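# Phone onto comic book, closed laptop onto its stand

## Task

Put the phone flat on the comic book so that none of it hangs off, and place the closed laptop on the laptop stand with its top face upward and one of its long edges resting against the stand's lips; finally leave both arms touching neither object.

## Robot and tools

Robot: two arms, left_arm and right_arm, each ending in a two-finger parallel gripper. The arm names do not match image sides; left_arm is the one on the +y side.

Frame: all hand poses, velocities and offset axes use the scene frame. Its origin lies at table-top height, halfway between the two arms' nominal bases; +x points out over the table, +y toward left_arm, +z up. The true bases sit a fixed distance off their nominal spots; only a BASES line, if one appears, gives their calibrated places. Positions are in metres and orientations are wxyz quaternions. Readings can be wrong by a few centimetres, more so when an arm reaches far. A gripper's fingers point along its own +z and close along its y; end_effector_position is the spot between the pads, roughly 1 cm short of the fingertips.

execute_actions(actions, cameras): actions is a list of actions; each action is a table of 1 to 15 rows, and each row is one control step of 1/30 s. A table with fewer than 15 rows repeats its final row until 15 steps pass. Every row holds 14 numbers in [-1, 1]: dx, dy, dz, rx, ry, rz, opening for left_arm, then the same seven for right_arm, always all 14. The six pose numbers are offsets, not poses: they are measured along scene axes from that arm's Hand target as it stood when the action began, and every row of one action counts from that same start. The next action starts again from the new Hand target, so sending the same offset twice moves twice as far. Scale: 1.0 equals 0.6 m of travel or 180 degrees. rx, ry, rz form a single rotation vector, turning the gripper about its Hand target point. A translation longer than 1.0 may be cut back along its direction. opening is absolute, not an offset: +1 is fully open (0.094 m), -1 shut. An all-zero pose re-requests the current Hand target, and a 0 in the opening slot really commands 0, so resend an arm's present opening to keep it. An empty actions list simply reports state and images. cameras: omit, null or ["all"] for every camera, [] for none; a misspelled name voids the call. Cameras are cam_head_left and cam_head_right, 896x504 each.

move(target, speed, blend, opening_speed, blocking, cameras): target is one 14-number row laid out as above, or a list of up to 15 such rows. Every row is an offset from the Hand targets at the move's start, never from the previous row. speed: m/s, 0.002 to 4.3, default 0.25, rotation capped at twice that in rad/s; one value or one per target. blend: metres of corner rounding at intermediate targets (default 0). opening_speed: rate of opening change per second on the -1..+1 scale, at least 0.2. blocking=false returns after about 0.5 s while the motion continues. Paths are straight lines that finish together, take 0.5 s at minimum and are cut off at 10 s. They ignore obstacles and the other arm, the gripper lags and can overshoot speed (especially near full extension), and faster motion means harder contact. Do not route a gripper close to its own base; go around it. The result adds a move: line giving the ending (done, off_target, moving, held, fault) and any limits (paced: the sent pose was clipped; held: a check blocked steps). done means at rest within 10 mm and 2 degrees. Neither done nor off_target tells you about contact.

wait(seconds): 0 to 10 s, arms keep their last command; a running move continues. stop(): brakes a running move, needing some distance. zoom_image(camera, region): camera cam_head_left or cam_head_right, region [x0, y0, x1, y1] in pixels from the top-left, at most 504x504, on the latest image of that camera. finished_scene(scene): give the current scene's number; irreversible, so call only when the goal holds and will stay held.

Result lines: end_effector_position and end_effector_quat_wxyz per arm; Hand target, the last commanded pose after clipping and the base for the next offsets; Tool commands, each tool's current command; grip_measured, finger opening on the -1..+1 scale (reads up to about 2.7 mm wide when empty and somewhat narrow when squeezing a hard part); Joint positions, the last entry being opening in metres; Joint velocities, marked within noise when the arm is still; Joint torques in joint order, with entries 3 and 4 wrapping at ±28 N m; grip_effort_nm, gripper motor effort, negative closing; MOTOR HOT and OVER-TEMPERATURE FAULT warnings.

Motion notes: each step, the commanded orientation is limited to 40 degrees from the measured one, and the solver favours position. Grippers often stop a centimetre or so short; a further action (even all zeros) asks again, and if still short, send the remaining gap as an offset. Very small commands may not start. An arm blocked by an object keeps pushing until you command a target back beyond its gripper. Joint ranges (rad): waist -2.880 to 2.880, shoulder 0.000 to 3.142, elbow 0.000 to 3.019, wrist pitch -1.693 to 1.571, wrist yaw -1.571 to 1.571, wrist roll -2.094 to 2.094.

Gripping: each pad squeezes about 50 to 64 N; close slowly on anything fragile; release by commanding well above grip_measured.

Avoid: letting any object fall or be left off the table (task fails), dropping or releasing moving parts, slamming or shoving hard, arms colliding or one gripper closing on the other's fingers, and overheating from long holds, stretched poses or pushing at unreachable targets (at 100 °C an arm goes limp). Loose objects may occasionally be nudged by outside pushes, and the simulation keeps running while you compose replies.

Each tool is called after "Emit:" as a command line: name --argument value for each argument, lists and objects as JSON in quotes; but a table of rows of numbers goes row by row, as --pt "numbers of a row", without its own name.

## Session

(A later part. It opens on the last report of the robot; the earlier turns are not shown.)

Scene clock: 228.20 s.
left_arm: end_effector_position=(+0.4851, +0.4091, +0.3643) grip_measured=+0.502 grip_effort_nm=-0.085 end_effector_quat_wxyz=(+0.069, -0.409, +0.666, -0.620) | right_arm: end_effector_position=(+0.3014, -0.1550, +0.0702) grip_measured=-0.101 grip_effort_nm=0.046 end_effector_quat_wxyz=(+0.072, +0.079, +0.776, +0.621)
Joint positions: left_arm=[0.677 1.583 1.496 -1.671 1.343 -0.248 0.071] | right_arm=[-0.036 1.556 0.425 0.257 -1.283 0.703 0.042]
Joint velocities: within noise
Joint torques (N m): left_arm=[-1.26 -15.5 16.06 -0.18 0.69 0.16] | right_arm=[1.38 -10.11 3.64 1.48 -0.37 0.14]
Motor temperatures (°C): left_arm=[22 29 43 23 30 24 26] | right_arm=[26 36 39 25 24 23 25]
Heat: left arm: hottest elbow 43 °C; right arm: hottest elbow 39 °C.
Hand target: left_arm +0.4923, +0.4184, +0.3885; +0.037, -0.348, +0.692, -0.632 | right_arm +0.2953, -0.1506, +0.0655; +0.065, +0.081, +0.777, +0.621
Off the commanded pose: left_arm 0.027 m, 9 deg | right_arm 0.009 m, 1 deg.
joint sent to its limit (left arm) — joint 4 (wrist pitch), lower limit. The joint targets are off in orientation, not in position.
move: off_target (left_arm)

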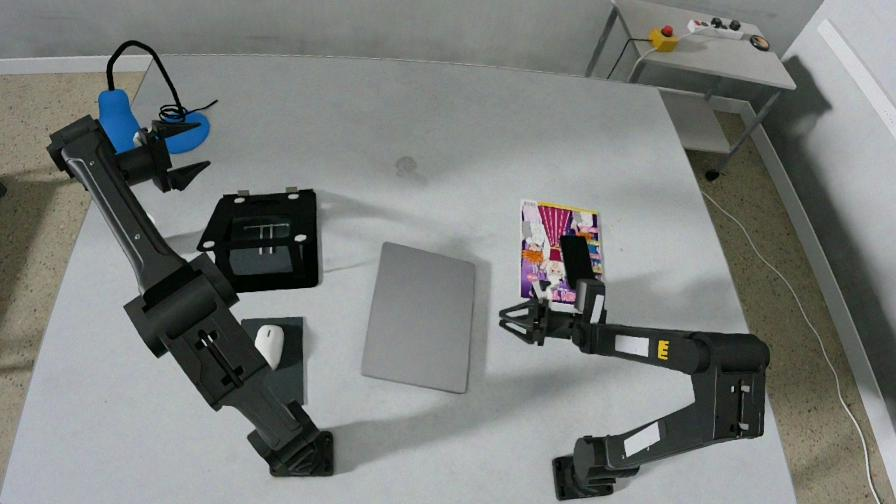

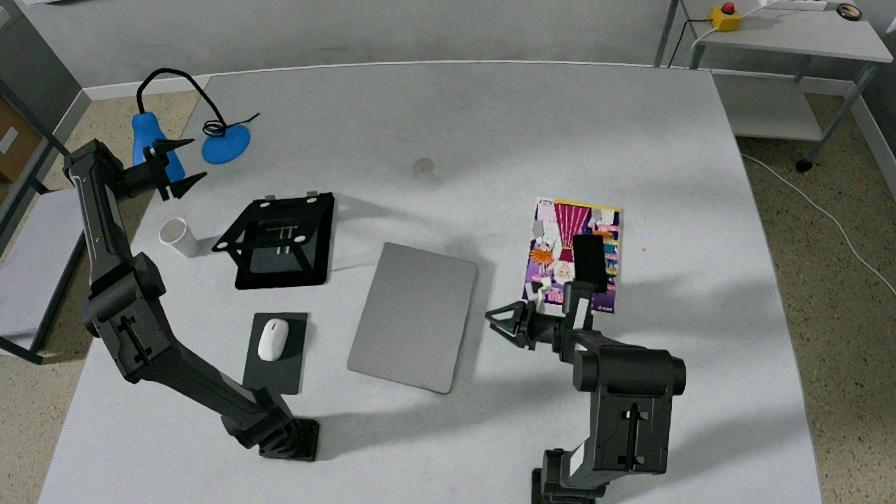

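Emit:
move --pt "0 0 0 0 0 0 0.5 -0.03 0 -0.085 0 0 0 -0.1" --speed 0.08

Emit:
zoom_image --camera "cam_head_left" --region '[400, 260, 560, 400]'

Emit:
zoom_image --camera "cam_head_right" --region '[400, 260, 560, 400]'

Scene clock: 233.07 s.
left_arm: end_effector_position=(+0.4851, +0.4091, +0.3643) grip_measured=+0.502 grip_effort_nm=-0.085 end_effector_quat_wxyz=(+0.069, -0.409, +0.666, -0.620) | right_arm: end_effector_position=(+0.2875, -0.1538, +0.0358) grip_measured=-0.101 grip_effort_nm=0.046 end_effector_quat_wxyz=(+0.077, +0.071, +0.771, +0.628)
Joint positions: left_arm=[0.677 1.583 1.496 -1.671 1.343 -0.248 0.071] | right_arm=[-0.036 1.708 0.375 0.498 -1.3 0.724 0.042]
Joint velocities: within noise
Joint torques (N m): left_arm=[-1.08 -14.8 16.16 -0.23 0.7 0.13] | right_arm=[1.2 -6.71 1.95 1.39 0.17 -0.19]
Motor temperatures (°C): left_arm=[22 29 43 23 30 24 26] | right_arm=[26 36 39 25 24 23 25]
Heat: left arm: hottest elbow 43 °C; right arm: hottest elbow 39 °C.
Hand target: left_arm +0.4923, +0.4184, +0.3885; +0.037, -0.348, +0.692, -0.632 | right_arm +0.2772, -0.1506, +0.0144; +0.065, +0.081, +0.777, +0.621
Off the commanded pose: left_arm 0.027 m, 9 deg | right_arm 0.024 m, 2 deg.
joint sent to its limit (left arm) — joint 4 (wrist pitch), lower limit. The joint targets are off in orientation, not in position.
move: off_target (left_arm, right_arm)

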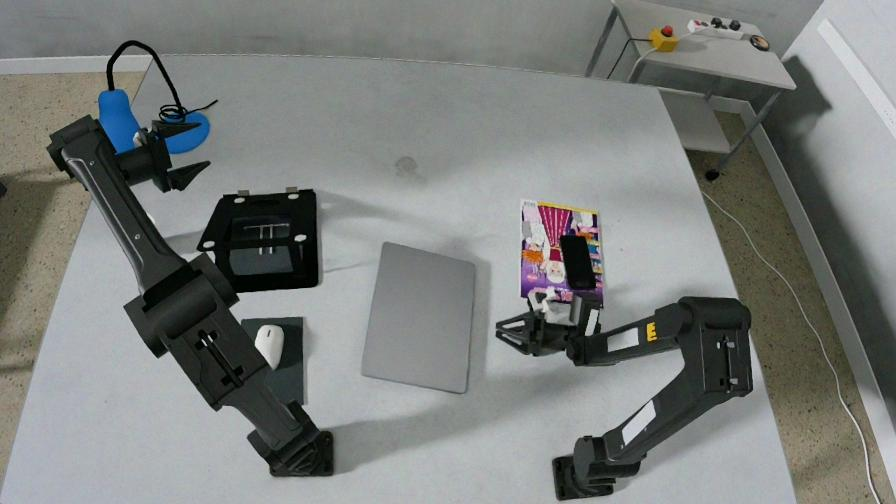

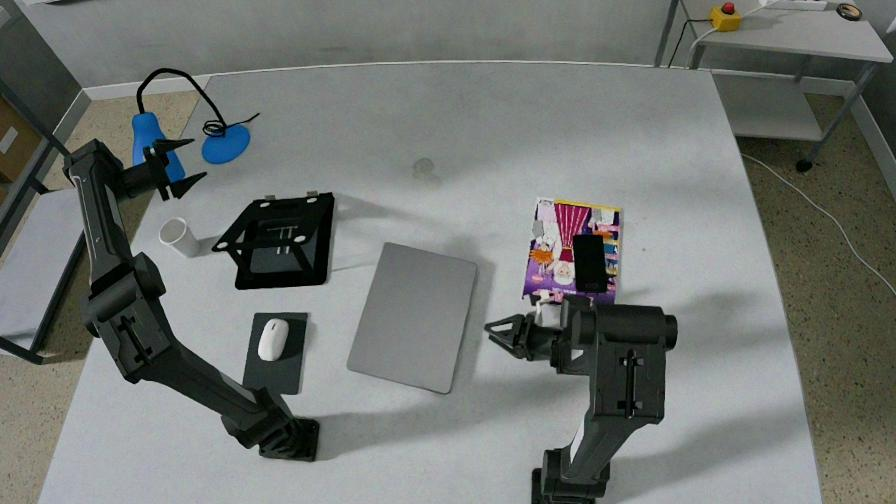

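Scaled by 3.150.

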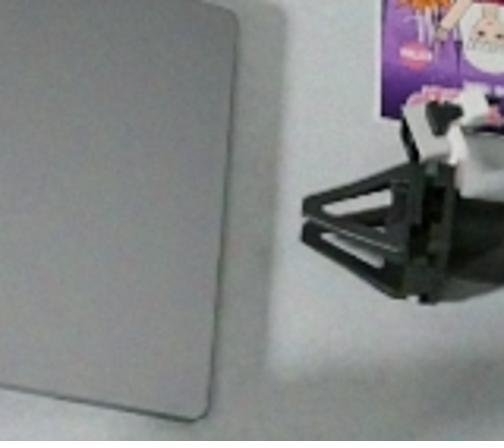

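Scaled by 3.150.

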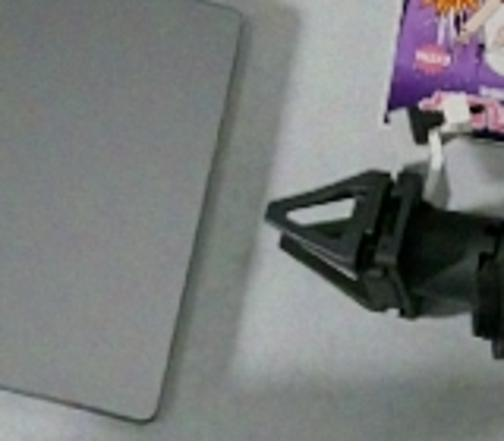

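Emit:
move --pt "0 0 0 0 0 0 0.5 0.0 0.07 0.01 0 0 0 -0.1" --pt "0 0 0 0 0 0 0.5 0.012 0.125 0.008 0 0 0 -0.1" --speed 0.06

Emit:
zoom_image --camera "cam_head_left" --region '[400, 260, 560, 400]'

Emit:
zoom_image --camera "cam_head_right" --region '[400, 260, 560, 400]'

Scene clock: 244.50 s.
left_arm: end_effector_position=(+0.4851, +0.4091, +0.3643) grip_measured=+0.502 grip_effort_nm=-0.085 end_effector_quat_wxyz=(+0.069, -0.409, +0.666, -0.620) | right_arm: end_effector_position=(+0.2932, -0.0859, +0.0362) grip_measured=-0.101 grip_effort_nm=0.046 end_effector_quat_wxyz=(+0.086, +0.081, +0.771, +0.626)
Joint positions: left_arm=[0.677 1.583 1.496 -1.671 1.343 -0.248 0.071] | right_arm=[0.206 1.813 0.353 1.022 -1.077 1.148 0.042]
Joint velocities: within noise
Joint torques (N m): left_arm=[-1.14 -14.97 16.24 -0.18 0.69 0.15] | right_arm=[2.73 -7.88 2.41 1.51 -0.01 -0.01]
Motor temperatures (°C): left_arm=[22 29 43 23 30 24 26] | right_arm=[26 36 38 25 24 24 25]
Heat: left arm: hottest elbow 43 °C; right arm: hottest elbow 38 °C.
Hand target: left_arm +0.4923, +0.4184, +0.3885; +0.037, -0.348, +0.692, -0.632 | right_arm +0.2845, -0.0756, +0.0193; +0.065, +0.081, +0.777, +0.621
Off the commanded pose: left_arm 0.027 m, 9 deg | right_arm 0.022 m, 3 deg.
joint sent to its limit (left arm) — joint 4 (wrist pitch), lower limit. The joint targets are off in orientation, not in position.
move: off_target (left_arm, right_arm)

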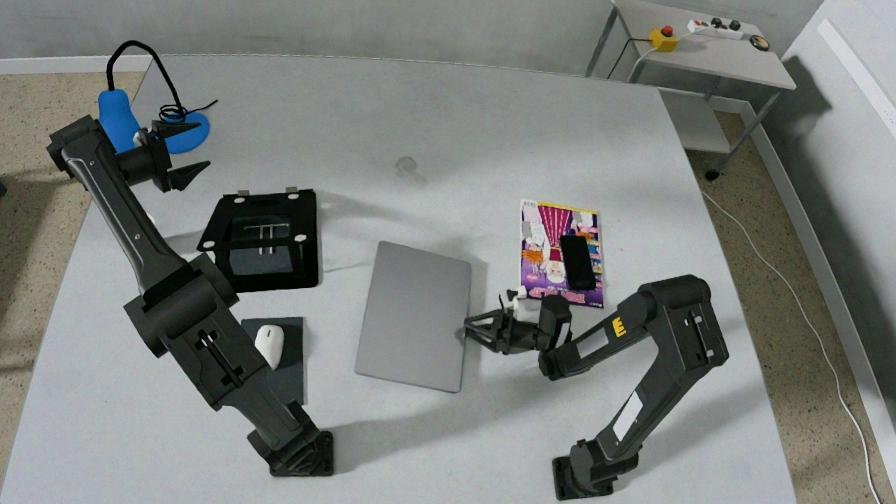

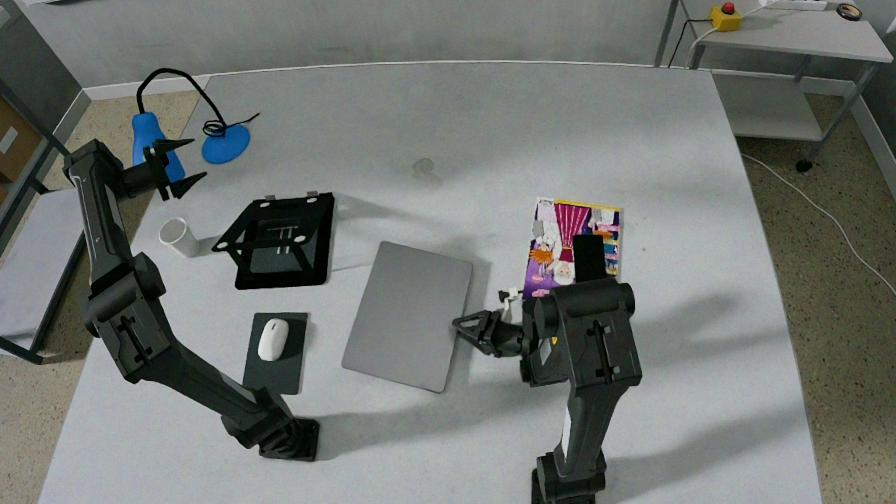

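Scaled by 3.150.

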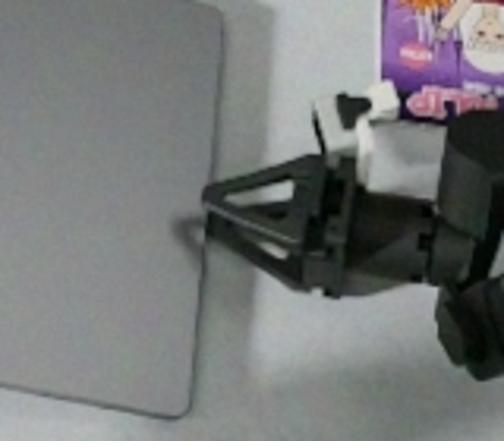

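Scaled by 3.150.

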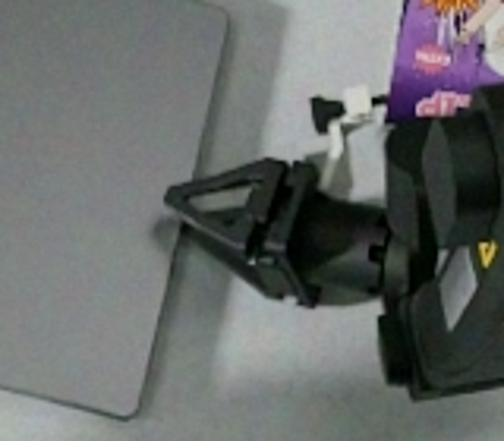

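Emit:
move --pt "0 0 0 0 0 0 0.5 0.0 -0.1 0.035 0 0 0 -0.1" --pt "0 0 0 0 0 0 0.5 0.0 -0.1 0.035 0 0 0 0.3" --pt "0 0 0 0 0 0 0.5 0.0 -0.1 0.005 0 0 0 0.3" --speed 0.1

Emit:
zoom_image --camera "cam_head_left" --region '[400, 260, 560, 400]'

Emit:
zoom_image --camera "cam_head_right" --region '[400, 260, 560, 400]'

Scene clock: 253.27 s.
left_arm: end_effector_position=(+0.4851, +0.4091, +0.3643) grip_measured=+0.502 grip_effort_nm=-0.081 end_effector_quat_wxyz=(+0.069, -0.409, +0.666, -0.620) | right_arm: end_effector_position=(+0.2796, -0.1313, +0.0424) grip_measured=+0.298 grip_effort_nm=0.100 end_effector_quat_wxyz=(+0.068, +0.060, +0.770, +0.631)
Joint positions: left_arm=[0.677 1.583 1.496 -1.671 1.343 -0.248 0.071] | right_arm=[0.041 1.703 0.349 0.644 -1.269 0.855 0.061]
Joint velocities: within noise
Joint torques (N m): left_arm=[-1.61 -15.27 16.2 -0.36 0.73 0.16] | right_arm=[-0.26 -6.18 3.52 1.11 0.49 -0.09]
Motor temperatures (°C): left_arm=[22 29 43 23 30 24 26] | right_arm=[26 36 38 25 24 23 25]
Heat: left arm: hottest elbow 43 °C; right arm: hottest elbow 38 °C.
Hand target: left_arm +0.4923, +0.4184, +0.3885; +0.037, -0.348, +0.692, -0.632 | right_arm +0.2845, -0.1356, +0.0222; +0.065, +0.081, +0.777, +0.621
Off the commanded pose: left_arm 0.027 m, 9 deg | right_arm 0.021 m, 3 deg.
joint sent to its limit (left arm) — joint 4 (wrist pitch), lower limit. The joint targets are off in orientation, not in position.
move: off_target (left_arm, right_arm)

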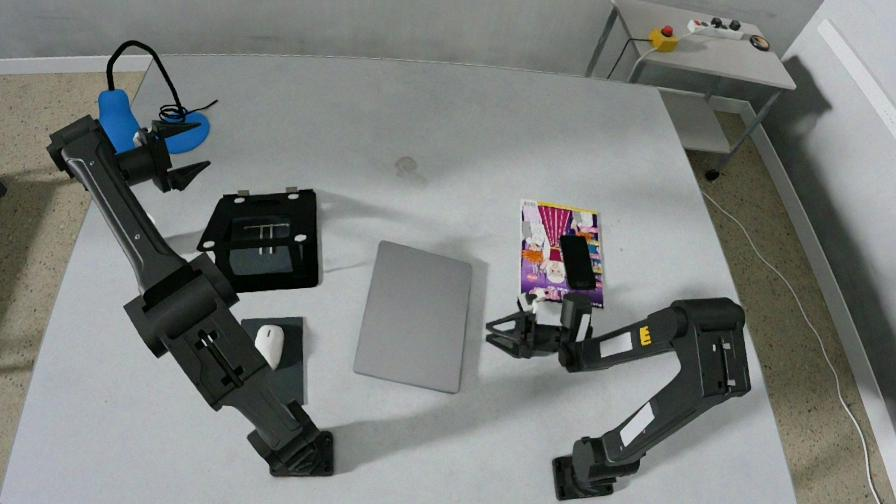

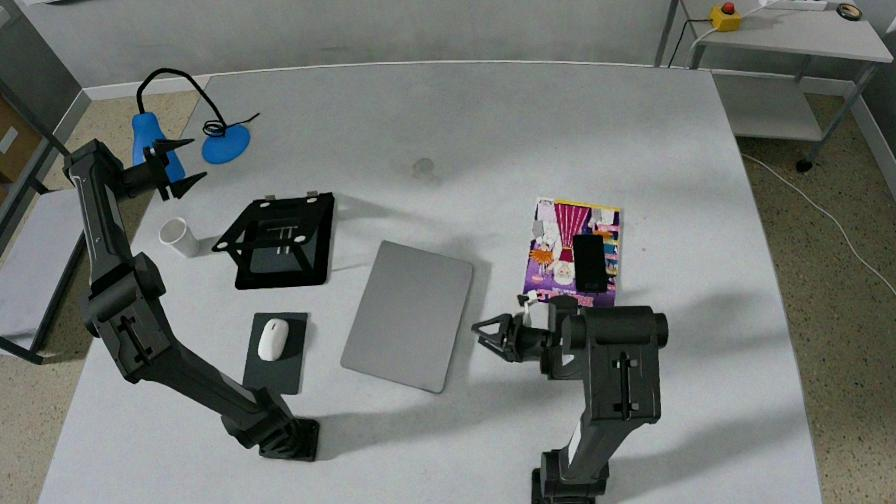

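Scaled by 3.150.

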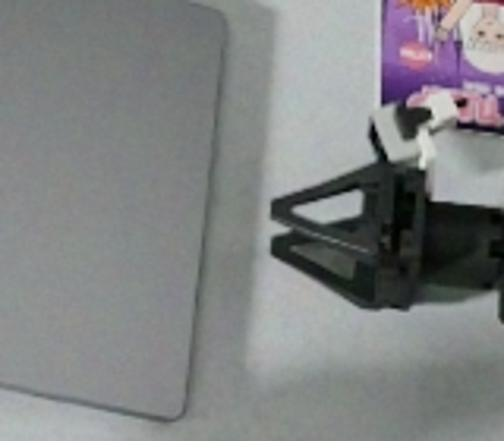

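Scaled by 3.150.

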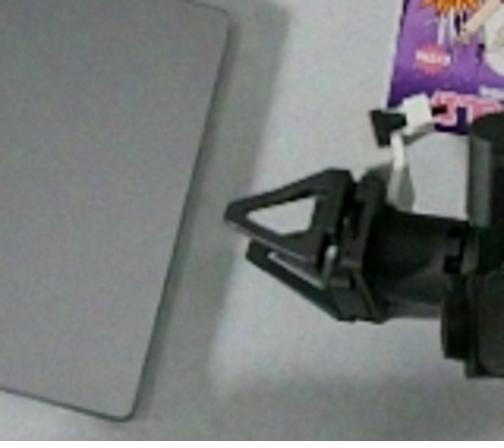

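Emit:
move --pt "0 0 0 0 0 0 0.5 0.0 0.05 0.01 0 0 0 0.3" --pt "0 0 0 0 0 0 0.5 0.008 0.09 0.01 0 0 0 0.3" --speed 0.06

Emit:
zoom_image --camera "cam_head_left" --region '[400, 260, 560, 400]'

Emit:
zoom_image --camera "cam_head_right" --region '[400, 260, 560, 400]'

Scene clock: 257.30 s.
left_arm: end_effector_position=(+0.4851, +0.4091, +0.3643) grip_measured=+0.502 grip_effort_nm=-0.085 end_effector_quat_wxyz=(+0.069, -0.409, +0.666, -0.620) | right_arm: end_effector_position=(+0.2905, -0.0883, +0.0422) grip_measured=+0.298 grip_effort_nm=0.105 end_effector_quat_wxyz=(+0.080, +0.076, +0.772, +0.626)
Joint positions: left_arm=[0.677 1.583 1.496 -1.671 1.343 -0.248 0.071] | right_arm=[0.196 1.77 0.352 0.95 -1.1 1.119 0.061]
Joint velocities: within noise
Joint torques (N m): left_arm=[-0.26 -15.5 16.03 -0.2 0.65 0.14] | right_arm=[1.79 -8.12 3.36 1.43 0.05 0.07]
Motor temperatures (°C): left_arm=[22 29 43 23 30 24 26] | right_arm=[26 36 37 25 24 23 25]
Heat: left arm: hottest elbow 43 °C; right arm: hottest elbow 37 °C.
Hand target: left_arm +0.4923, +0.4184, +0.3885; +0.037, -0.348, +0.692, -0.632 | right_arm +0.2892, -0.0817, +0.0283; +0.065, +0.081, +0.777, +0.621
Off the commanded pose: left_arm 0.027 m, 9 deg | right_arm 0.016 m, 2 deg.
joint sent to its limit (left arm) — joint 4 (wrist pitch), lower limit. The joint targets are off in orientation, not in position.
move: off_target (left_arm, right_arm)

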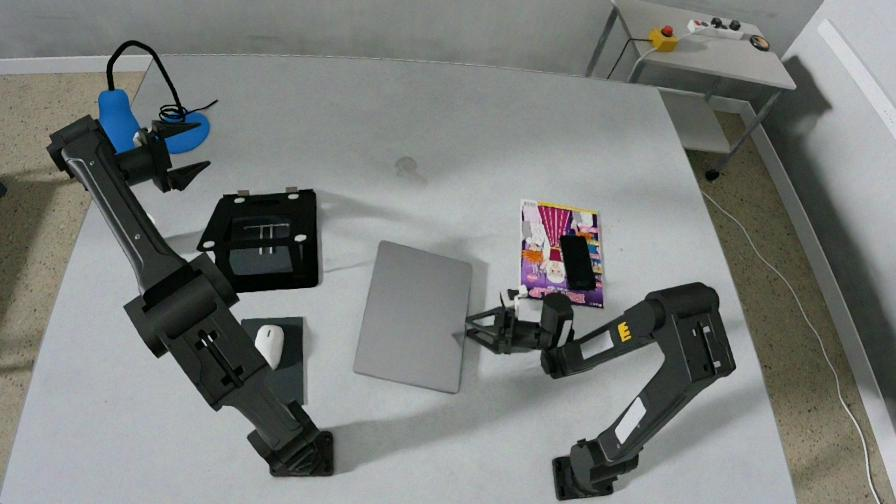

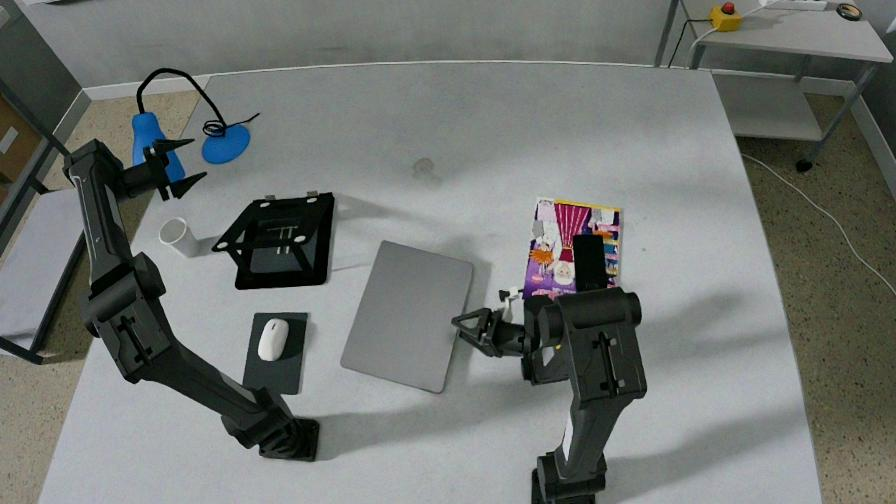

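Scaled by 3.150.

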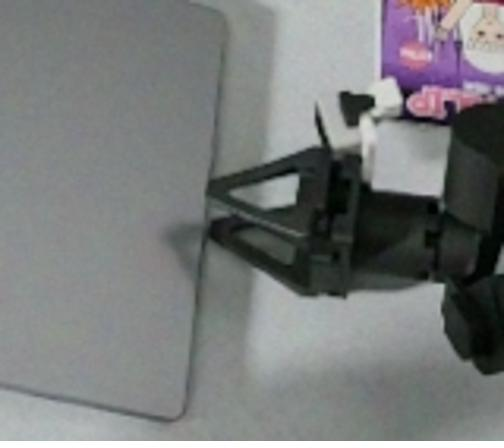

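Scaled by 3.150.

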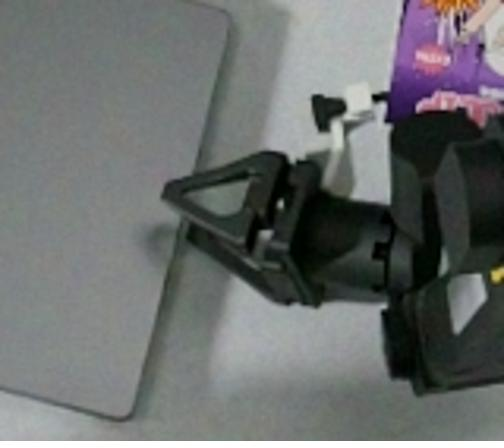

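Emit:
move --pt "0 0 0 0 0 0 0.5 0.008 0.055 0.0 0 0 0 0.3" --speed 0.06

Emit:
zoom_image --camera "cam_head_left" --region '[400, 260, 560, 400]'

Emit:
zoom_image --camera "cam_head_right" --region '[400, 260, 560, 400]'

Scene clock: 261.23 s.
left_arm: end_effector_position=(+0.4851, +0.4091, +0.3643) grip_measured=+0.502 grip_effort_nm=-0.085 end_effector_quat_wxyz=(+0.069, -0.409, +0.666, -0.620) | right_arm: end_effector_position=(+0.2929, -0.0612, +0.0422) grip_measured=+0.298 grip_effort_nm=0.105 end_effector_quat_wxyz=(+0.083, +0.080, +0.773, +0.624)
Joint positions: left_arm=[0.677 1.583 1.496 -1.671 1.343 -0.248 0.071] | right_arm=[0.287 1.795 0.367 1.032 -1.007 1.203 0.061]
Joint velocities: within noise
Joint torques (N m): left_arm=[-1.14 -14.68 16.2 -0.4 0.68 0.16] | right_arm=[2.73 -7.94 4.42 1.4 0.07 0.13]
Motor temperatures (°C): left_arm=[22 29 43 23 30 24 26] | right_arm=[26 35 37 25 24 23 25]
Heat: left arm: hottest elbow 43 °C; right arm: hottest elbow 37 °C.
Hand target: left_arm +0.4923, +0.4184, +0.3885; +0.037, -0.348, +0.692, -0.632 | right_arm +0.2941, -0.0486, +0.0282; +0.065, +0.081, +0.777, +0.621
Off the commanded pose: left_arm 0.027 m, 9 deg | right_arm 0.019 m, 2 deg.
joint sent to its limit (left arm) — joint 4 (wrist pitch), lower limit. The joint targets are off in orientation, not in position.
move: off_target (left_arm, right_arm)

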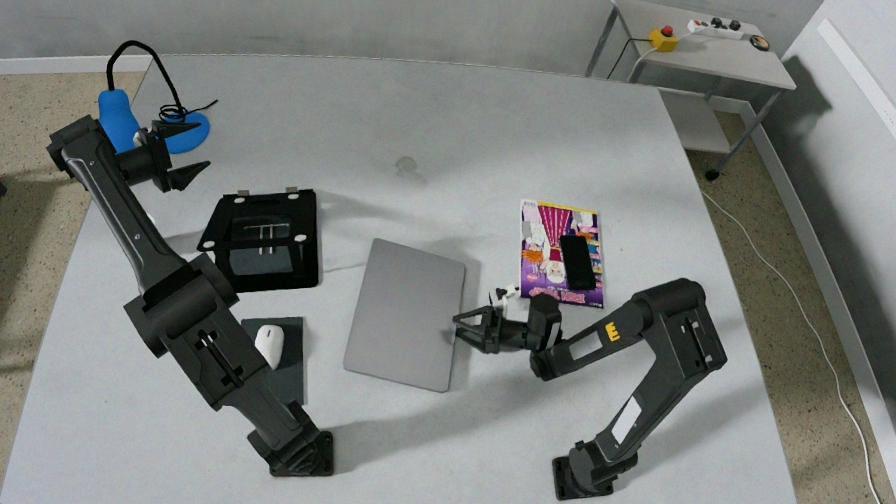

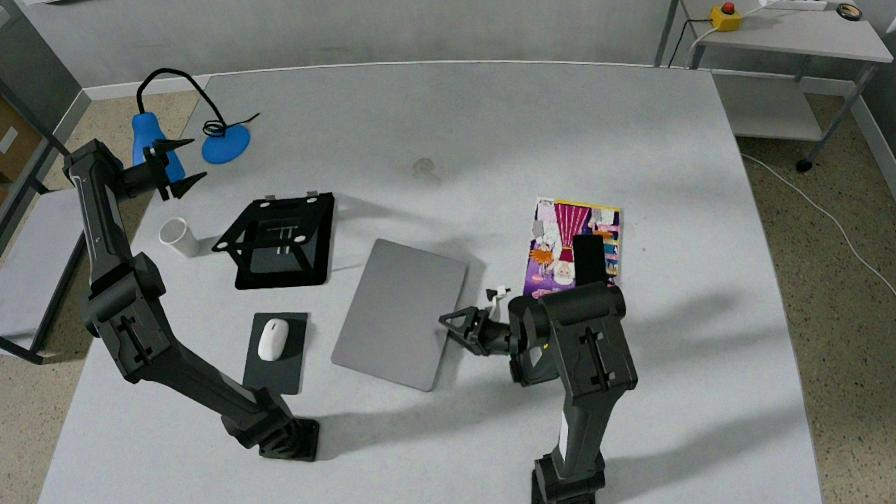

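Scaled by 3.150.

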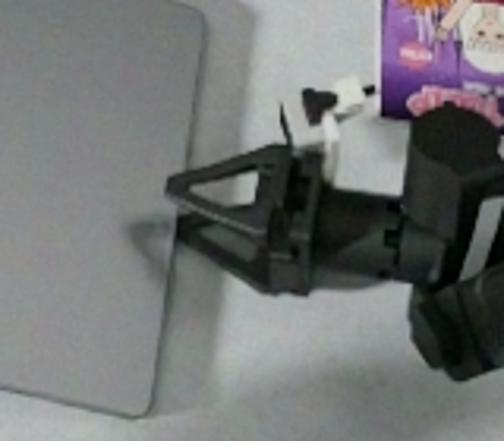

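Scaled by 3.150.

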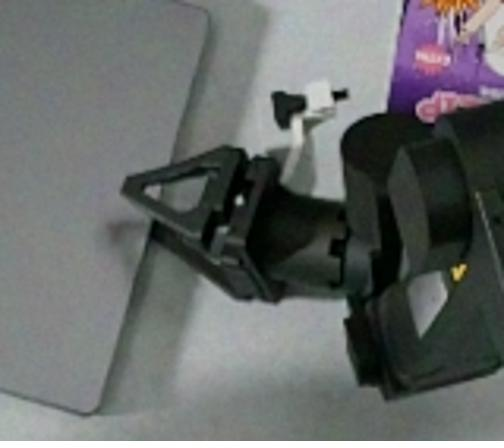

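Emit:
move --pt "-0.296 -0.497 -0.15 0.471 -0.185 -0.292 -1 0 -0.08 0.02 0 0 0 0.3" --pt "-0.296 -0.497 -0.38 0.471 -0.185 -0.292 -1 0 -0.08 0.02 0 0 0 0.3" --speed 0.4

Emit:
zoom_image --camera "cam_head_left" --region '[300, 200, 520, 400]'

Emit:
zoom_image --camera "cam_head_right" --region '[300, 200, 520, 400]'

Scene clock: 286.50 s.
left_arm: end_effector_position=(+0.3149, +0.1245, +0.1659) grip_measured=-0.981 grip_effort_nm=-1.004 end_effector_quat_wxyz=(+0.170, +0.244, +0.954, -0.042) | right_arm: end_effector_position=(+0.2935, -0.0907, +0.0425) grip_measured=+0.298 grip_effort_nm=0.085 end_effector_quat_wxyz=(+0.066, +0.069, +0.775, +0.624)
Joint positions: left_arm=[-0.397 0.93 0.724 -1.017 0.044 0.124 0.001] | right_arm=[0.18 1.751 0.377 0.845 -1.139 1.066 0.061]
Joint velocities: within noise
Joint torques (N m): left_arm=[-2.61 -4.72 9.76 1.42 -0.05 -0.07] | right_arm=[-0.67 -12.28 2.41 0.69 -0.21 0.07]
Motor temperatures (°C): left_arm=[22 29 43 23 30 24 27] | right_arm=[26 35 37 25 24 23 25]
Heat: left arm: hottest elbow 43 °C; right arm: hottest elbow 37 °C.
Hand target: left_arm +0.3148, +0.1201, +0.1606; +0.168, +0.246, +0.954, -0.043 | right_arm +0.2940, -0.0966, +0.0402; +0.065, +0.081, +0.777, +0.621
Off the commanded pose: left_arm 0.007 m, 0 deg | right_arm 0.006 m, 1 deg.
move: done

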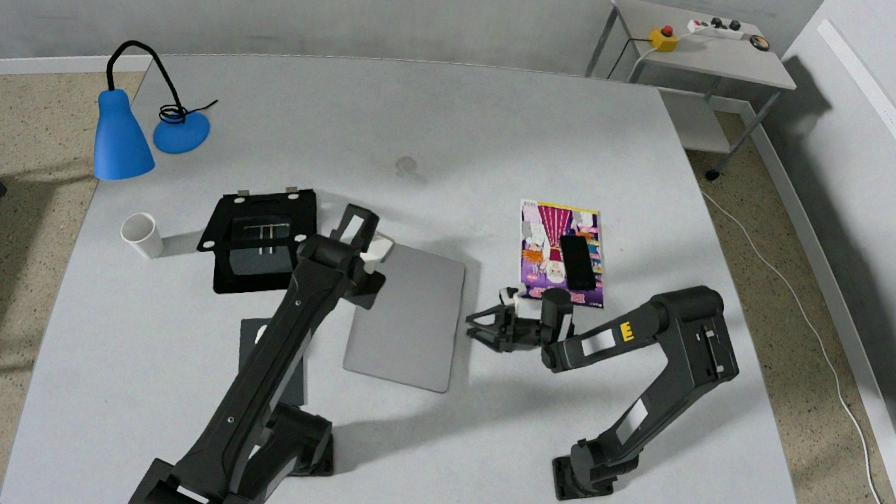

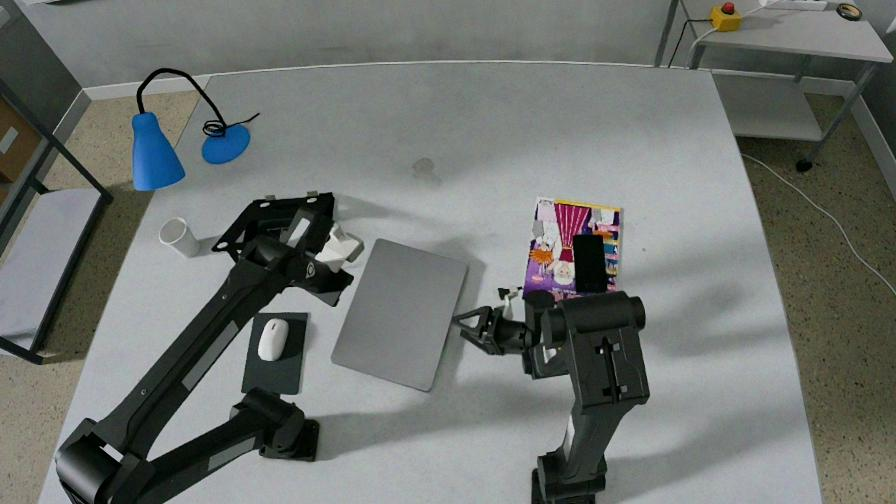

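Scaled by 2.291.

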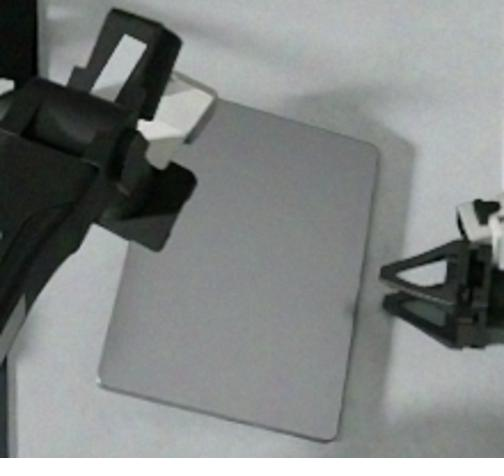

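Scaled by 2.291.

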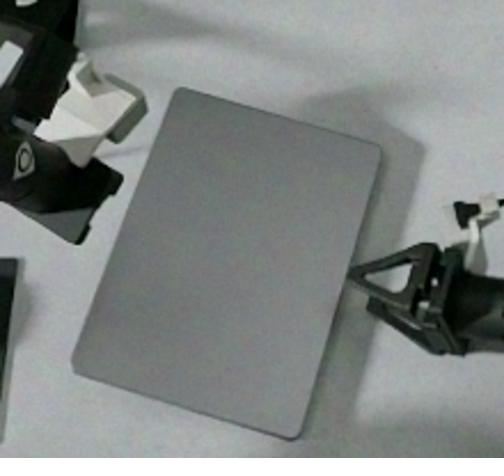

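Emit:
move --pt "0 -0.03 -0.2 0 0 0 -1 0 0 0 0 0 0 0.3" --speed 0.1

Emit:
zoom_image --camera "cam_head_left" --region '[300, 200, 520, 400]'

Emit:
zoom_image --camera "cam_head_right" --region '[300, 200, 520, 400]'

Scene clock: 292.47 s.
left_arm: end_effector_position=(+0.3211, +0.1051, +0.0523) grip_measured=-0.981 grip_effort_nm=-0.999 end_effector_quat_wxyz=(+0.178, +0.243, +0.953, -0.042) | right_arm: end_effector_position=(+0.2935, -0.0907, +0.0425) grip_measured=+0.298 grip_effort_nm=0.085 end_effector_quat_wxyz=(+0.066, +0.069, +0.775, +0.624)
Joint positions: left_arm=[-0.46 1.127 0.513 -0.589 0.018 0.064 0.001] | right_arm=[0.18 1.751 0.377 0.845 -1.139 1.065 0.061]
Joint velocities: within noise
Joint torques (N m): left_arm=[-2.2 -4.72 7.5 1.84 0 -0.05] | right_arm=[-0.62 -12.28 2.43 0.66 -0.21 0.07]
Motor temperatures (°C): left_arm=[22 29 43 24 29 24 27] | right_arm=[26 35 37 25 24 23 25]
Heat: left arm: hottest elbow 43 °C; right arm: hottest elbow 37 °C.
Hand target: left_arm +0.3147, +0.1022, +0.0405; +0.168, +0.246, +0.954, -0.043 | right_arm +0.2940, -0.0966, +0.0402; +0.065, +0.081, +0.777, +0.621
Off the commanded pose: left_arm 0.014 m, 1 deg | right_arm 0.006 m, 1 deg.
move: off_target (left_arm)

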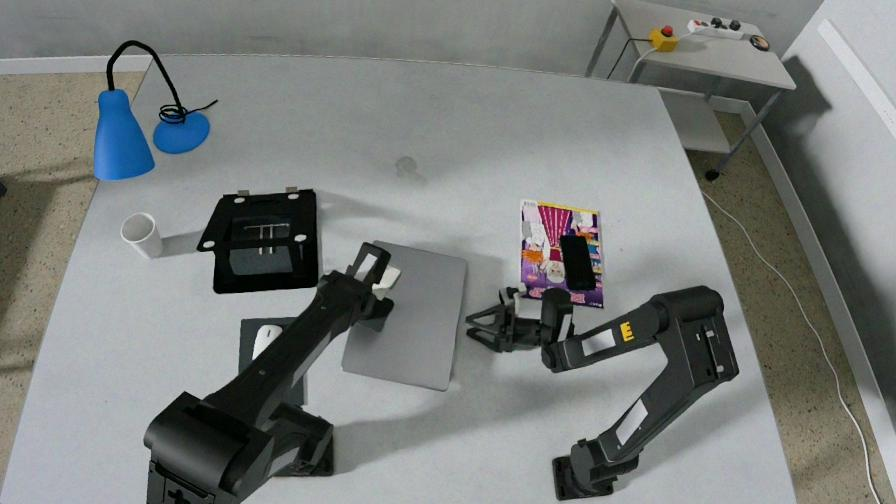

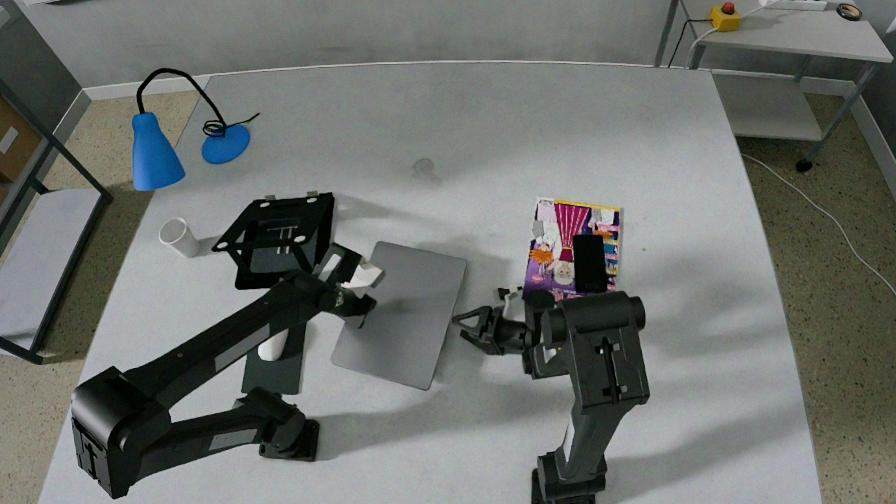

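Scaled by 2.291.

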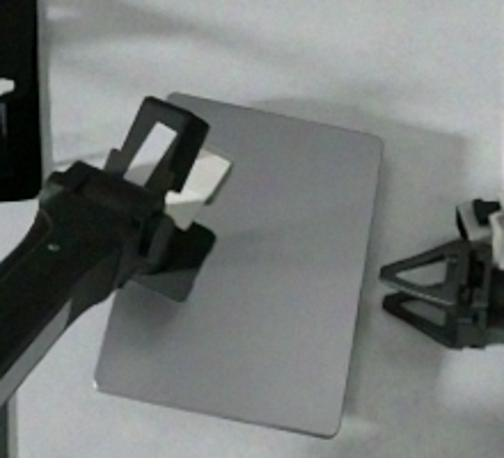

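Scaled by 2.291.

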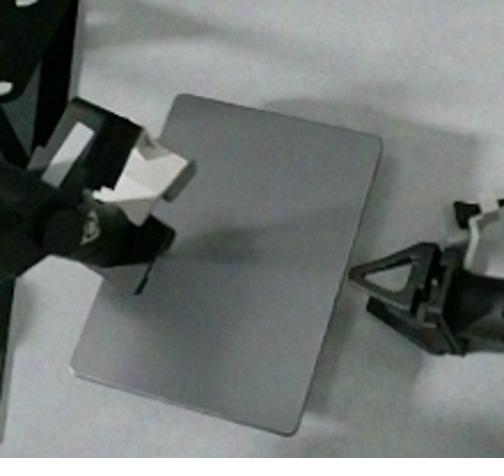

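Emit:
move --pt "0 0.0 -0.035 0 0 0 -1 0 0 0.01 0 0 0 0.3" --speed 0.06

Emit:
zoom_image --camera "cam_head_left" --region '[300, 200, 520, 400]'

Emit:
zoom_image --camera "cam_head_right" --region '[400, 260, 560, 400]'

Scene clock: 297.20 s.
left_arm: end_effector_position=(+0.3298, +0.1019, +0.0470) grip_measured=-0.981 grip_effort_nm=-1.004 end_effector_quat_wxyz=(+0.199, +0.241, +0.949, -0.044) | right_arm: end_effector_position=(+0.2932, -0.0918, +0.0444) grip_measured=+0.299 grip_effort_nm=0.071 end_effector_quat_wxyz=(+0.061, +0.075, +0.777, +0.623)
Joint positions: left_arm=[-0.46 1.148 0.497 -0.509 0.014 0.064 0.001] | right_arm=[0.177 1.732 0.377 0.81 -1.139 1.065 0.061]
Joint velocities: within noise
Joint torques (N m): left_arm=[-3.08 -2.78 5.98 1.66 0.17 -0.14] | right_arm=[-0.44 -13.04 2.51 0.83 -0.22 0.07]
Motor temperatures (°C): left_arm=[22 29 42 24 29 24 27] | right_arm=[26 36 37 25 24 23 25]
Heat: left arm: hottest elbow 42 °C; right arm: hottest elbow 37 °C.
Hand target: left_arm +0.3147, +0.1023, +0.0194; +0.168, +0.246, +0.954, -0.043 | right_arm +0.2941, -0.0966, +0.0463; +0.065, +0.081, +0.777, +0.621
Off the commanded pose: left_arm 0.031 m, 4 deg | right_arm 0.005 m, 1 deg.
move: off_target (left_arm)

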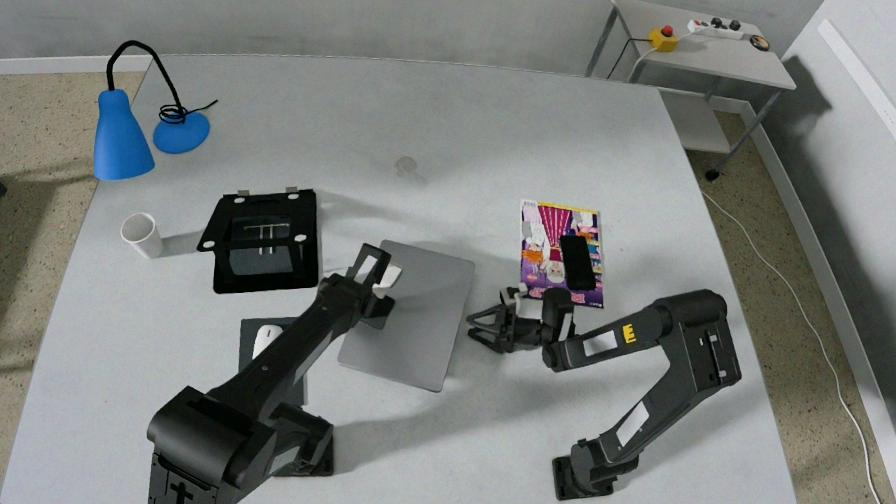

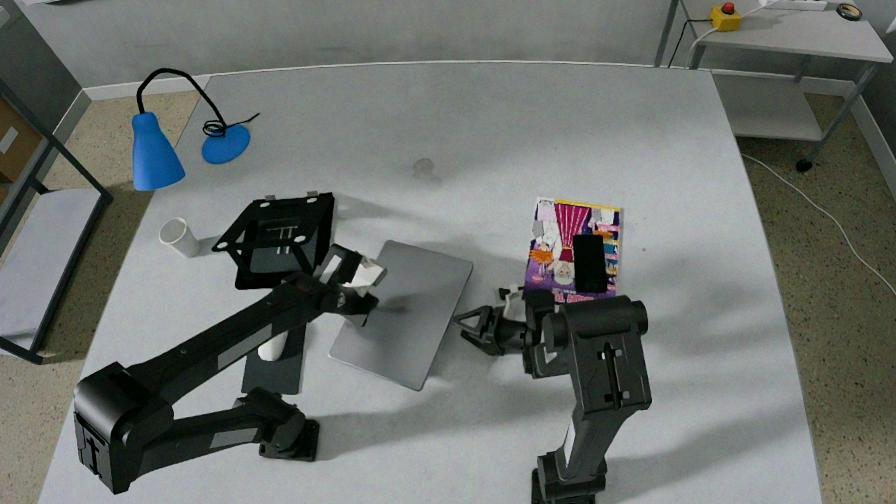

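Scaled by 2.291.

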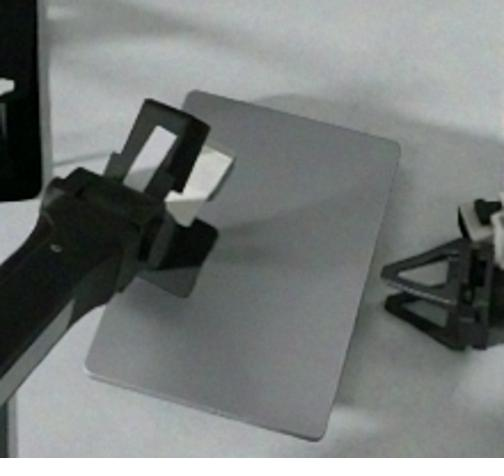

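Scaled by 3.150.

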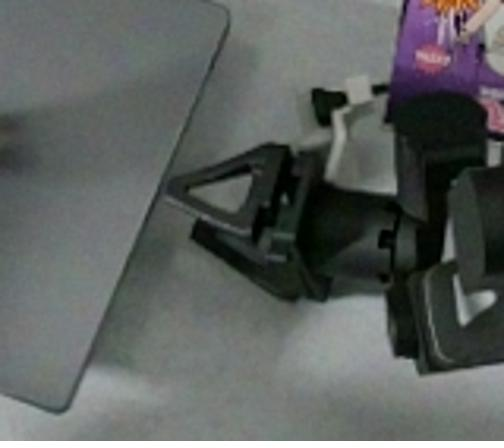

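Emit:
move --pt "0 0.0 0.0 0 0 0 -1 0.005 0.08 0.0 0 0 0 0.3" --speed 0.08

Emit:
zoom_image --camera "cam_head_left" --region '[400, 260, 560, 400]'

Emit:
zoom_image --camera "cam_head_right" --region '[400, 260, 560, 400]'

Scene clock: 301.07 s.
left_arm: end_effector_position=(+0.3298, +0.1019, +0.0468) grip_measured=-0.981 grip_effort_nm=-0.999 end_effector_quat_wxyz=(+0.199, +0.241, +0.949, -0.044) | right_arm: end_effector_position=(+0.2906, -0.0550, +0.0477) grip_measured=+0.299 grip_effort_nm=0.056 end_effector_quat_wxyz=(+0.064, +0.085, +0.779, +0.618)
Joint positions: left_arm=[-0.46 1.149 0.497 -0.509 0.014 0.064 0.001] | right_arm=[0.305 1.742 0.377 0.93 -1.004 1.201 0.061]
Joint velocities: within noise
Joint torques (N m): left_arm=[-3.08 -2.84 6.04 1.63 0.12 -0.05] | right_arm=[1.32 -10.05 4.56 2.04 -0.12 0.14]
Motor temperatures (°C): left_arm=[22 28 42 24 29 24 27] | right_arm=[26 36 37 25 24 23 25]
Heat: left arm: hottest elbow 42 °C; right arm: hottest elbow 37 °C.
Hand target: left_arm +0.3147, +0.1023, +0.0194; +0.168, +0.246, +0.954, -0.043 | right_arm +0.2971, -0.0486, +0.0462; +0.065, +0.081, +0.777, +0.621
Off the commanded pose: left_arm 0.031 m, 4 deg | right_arm 0.009 m, 1 deg.
move: off_target (left_arm)

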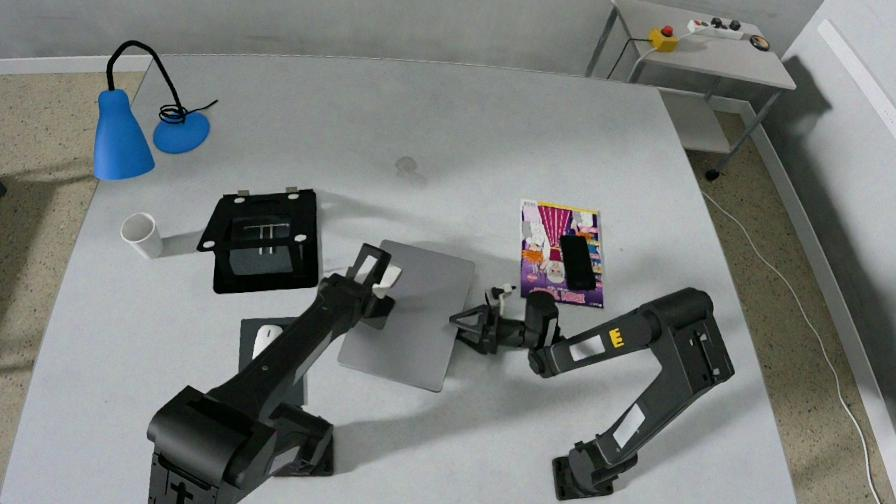

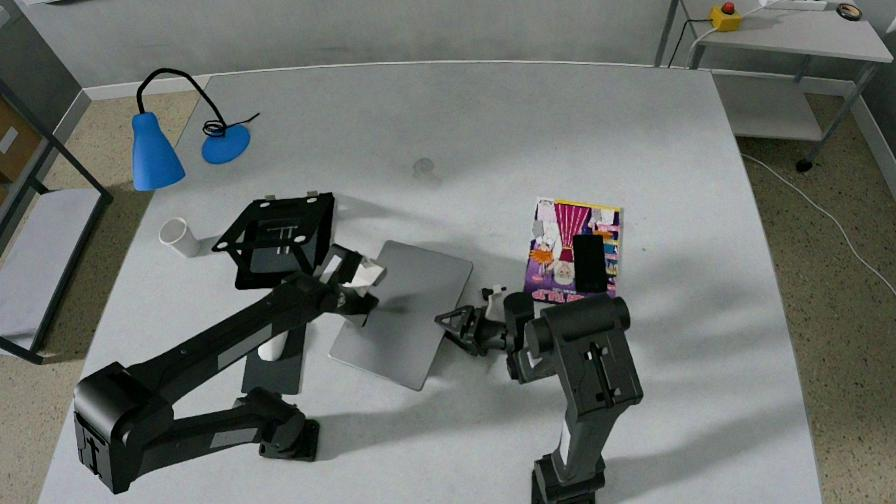

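Scaled by 3.150.

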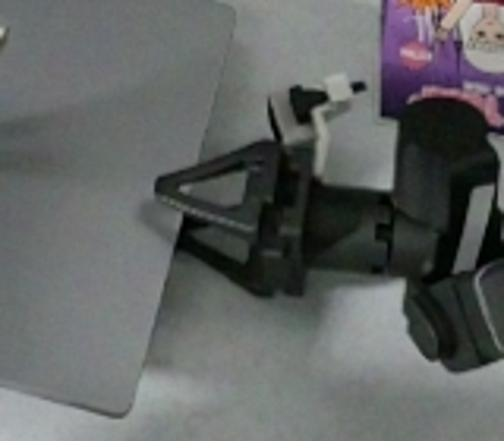

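Scaled by 3.150.

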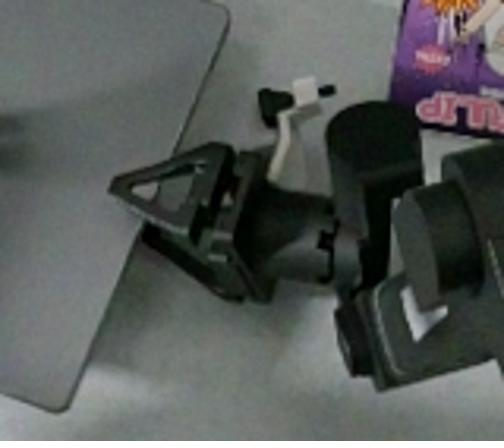

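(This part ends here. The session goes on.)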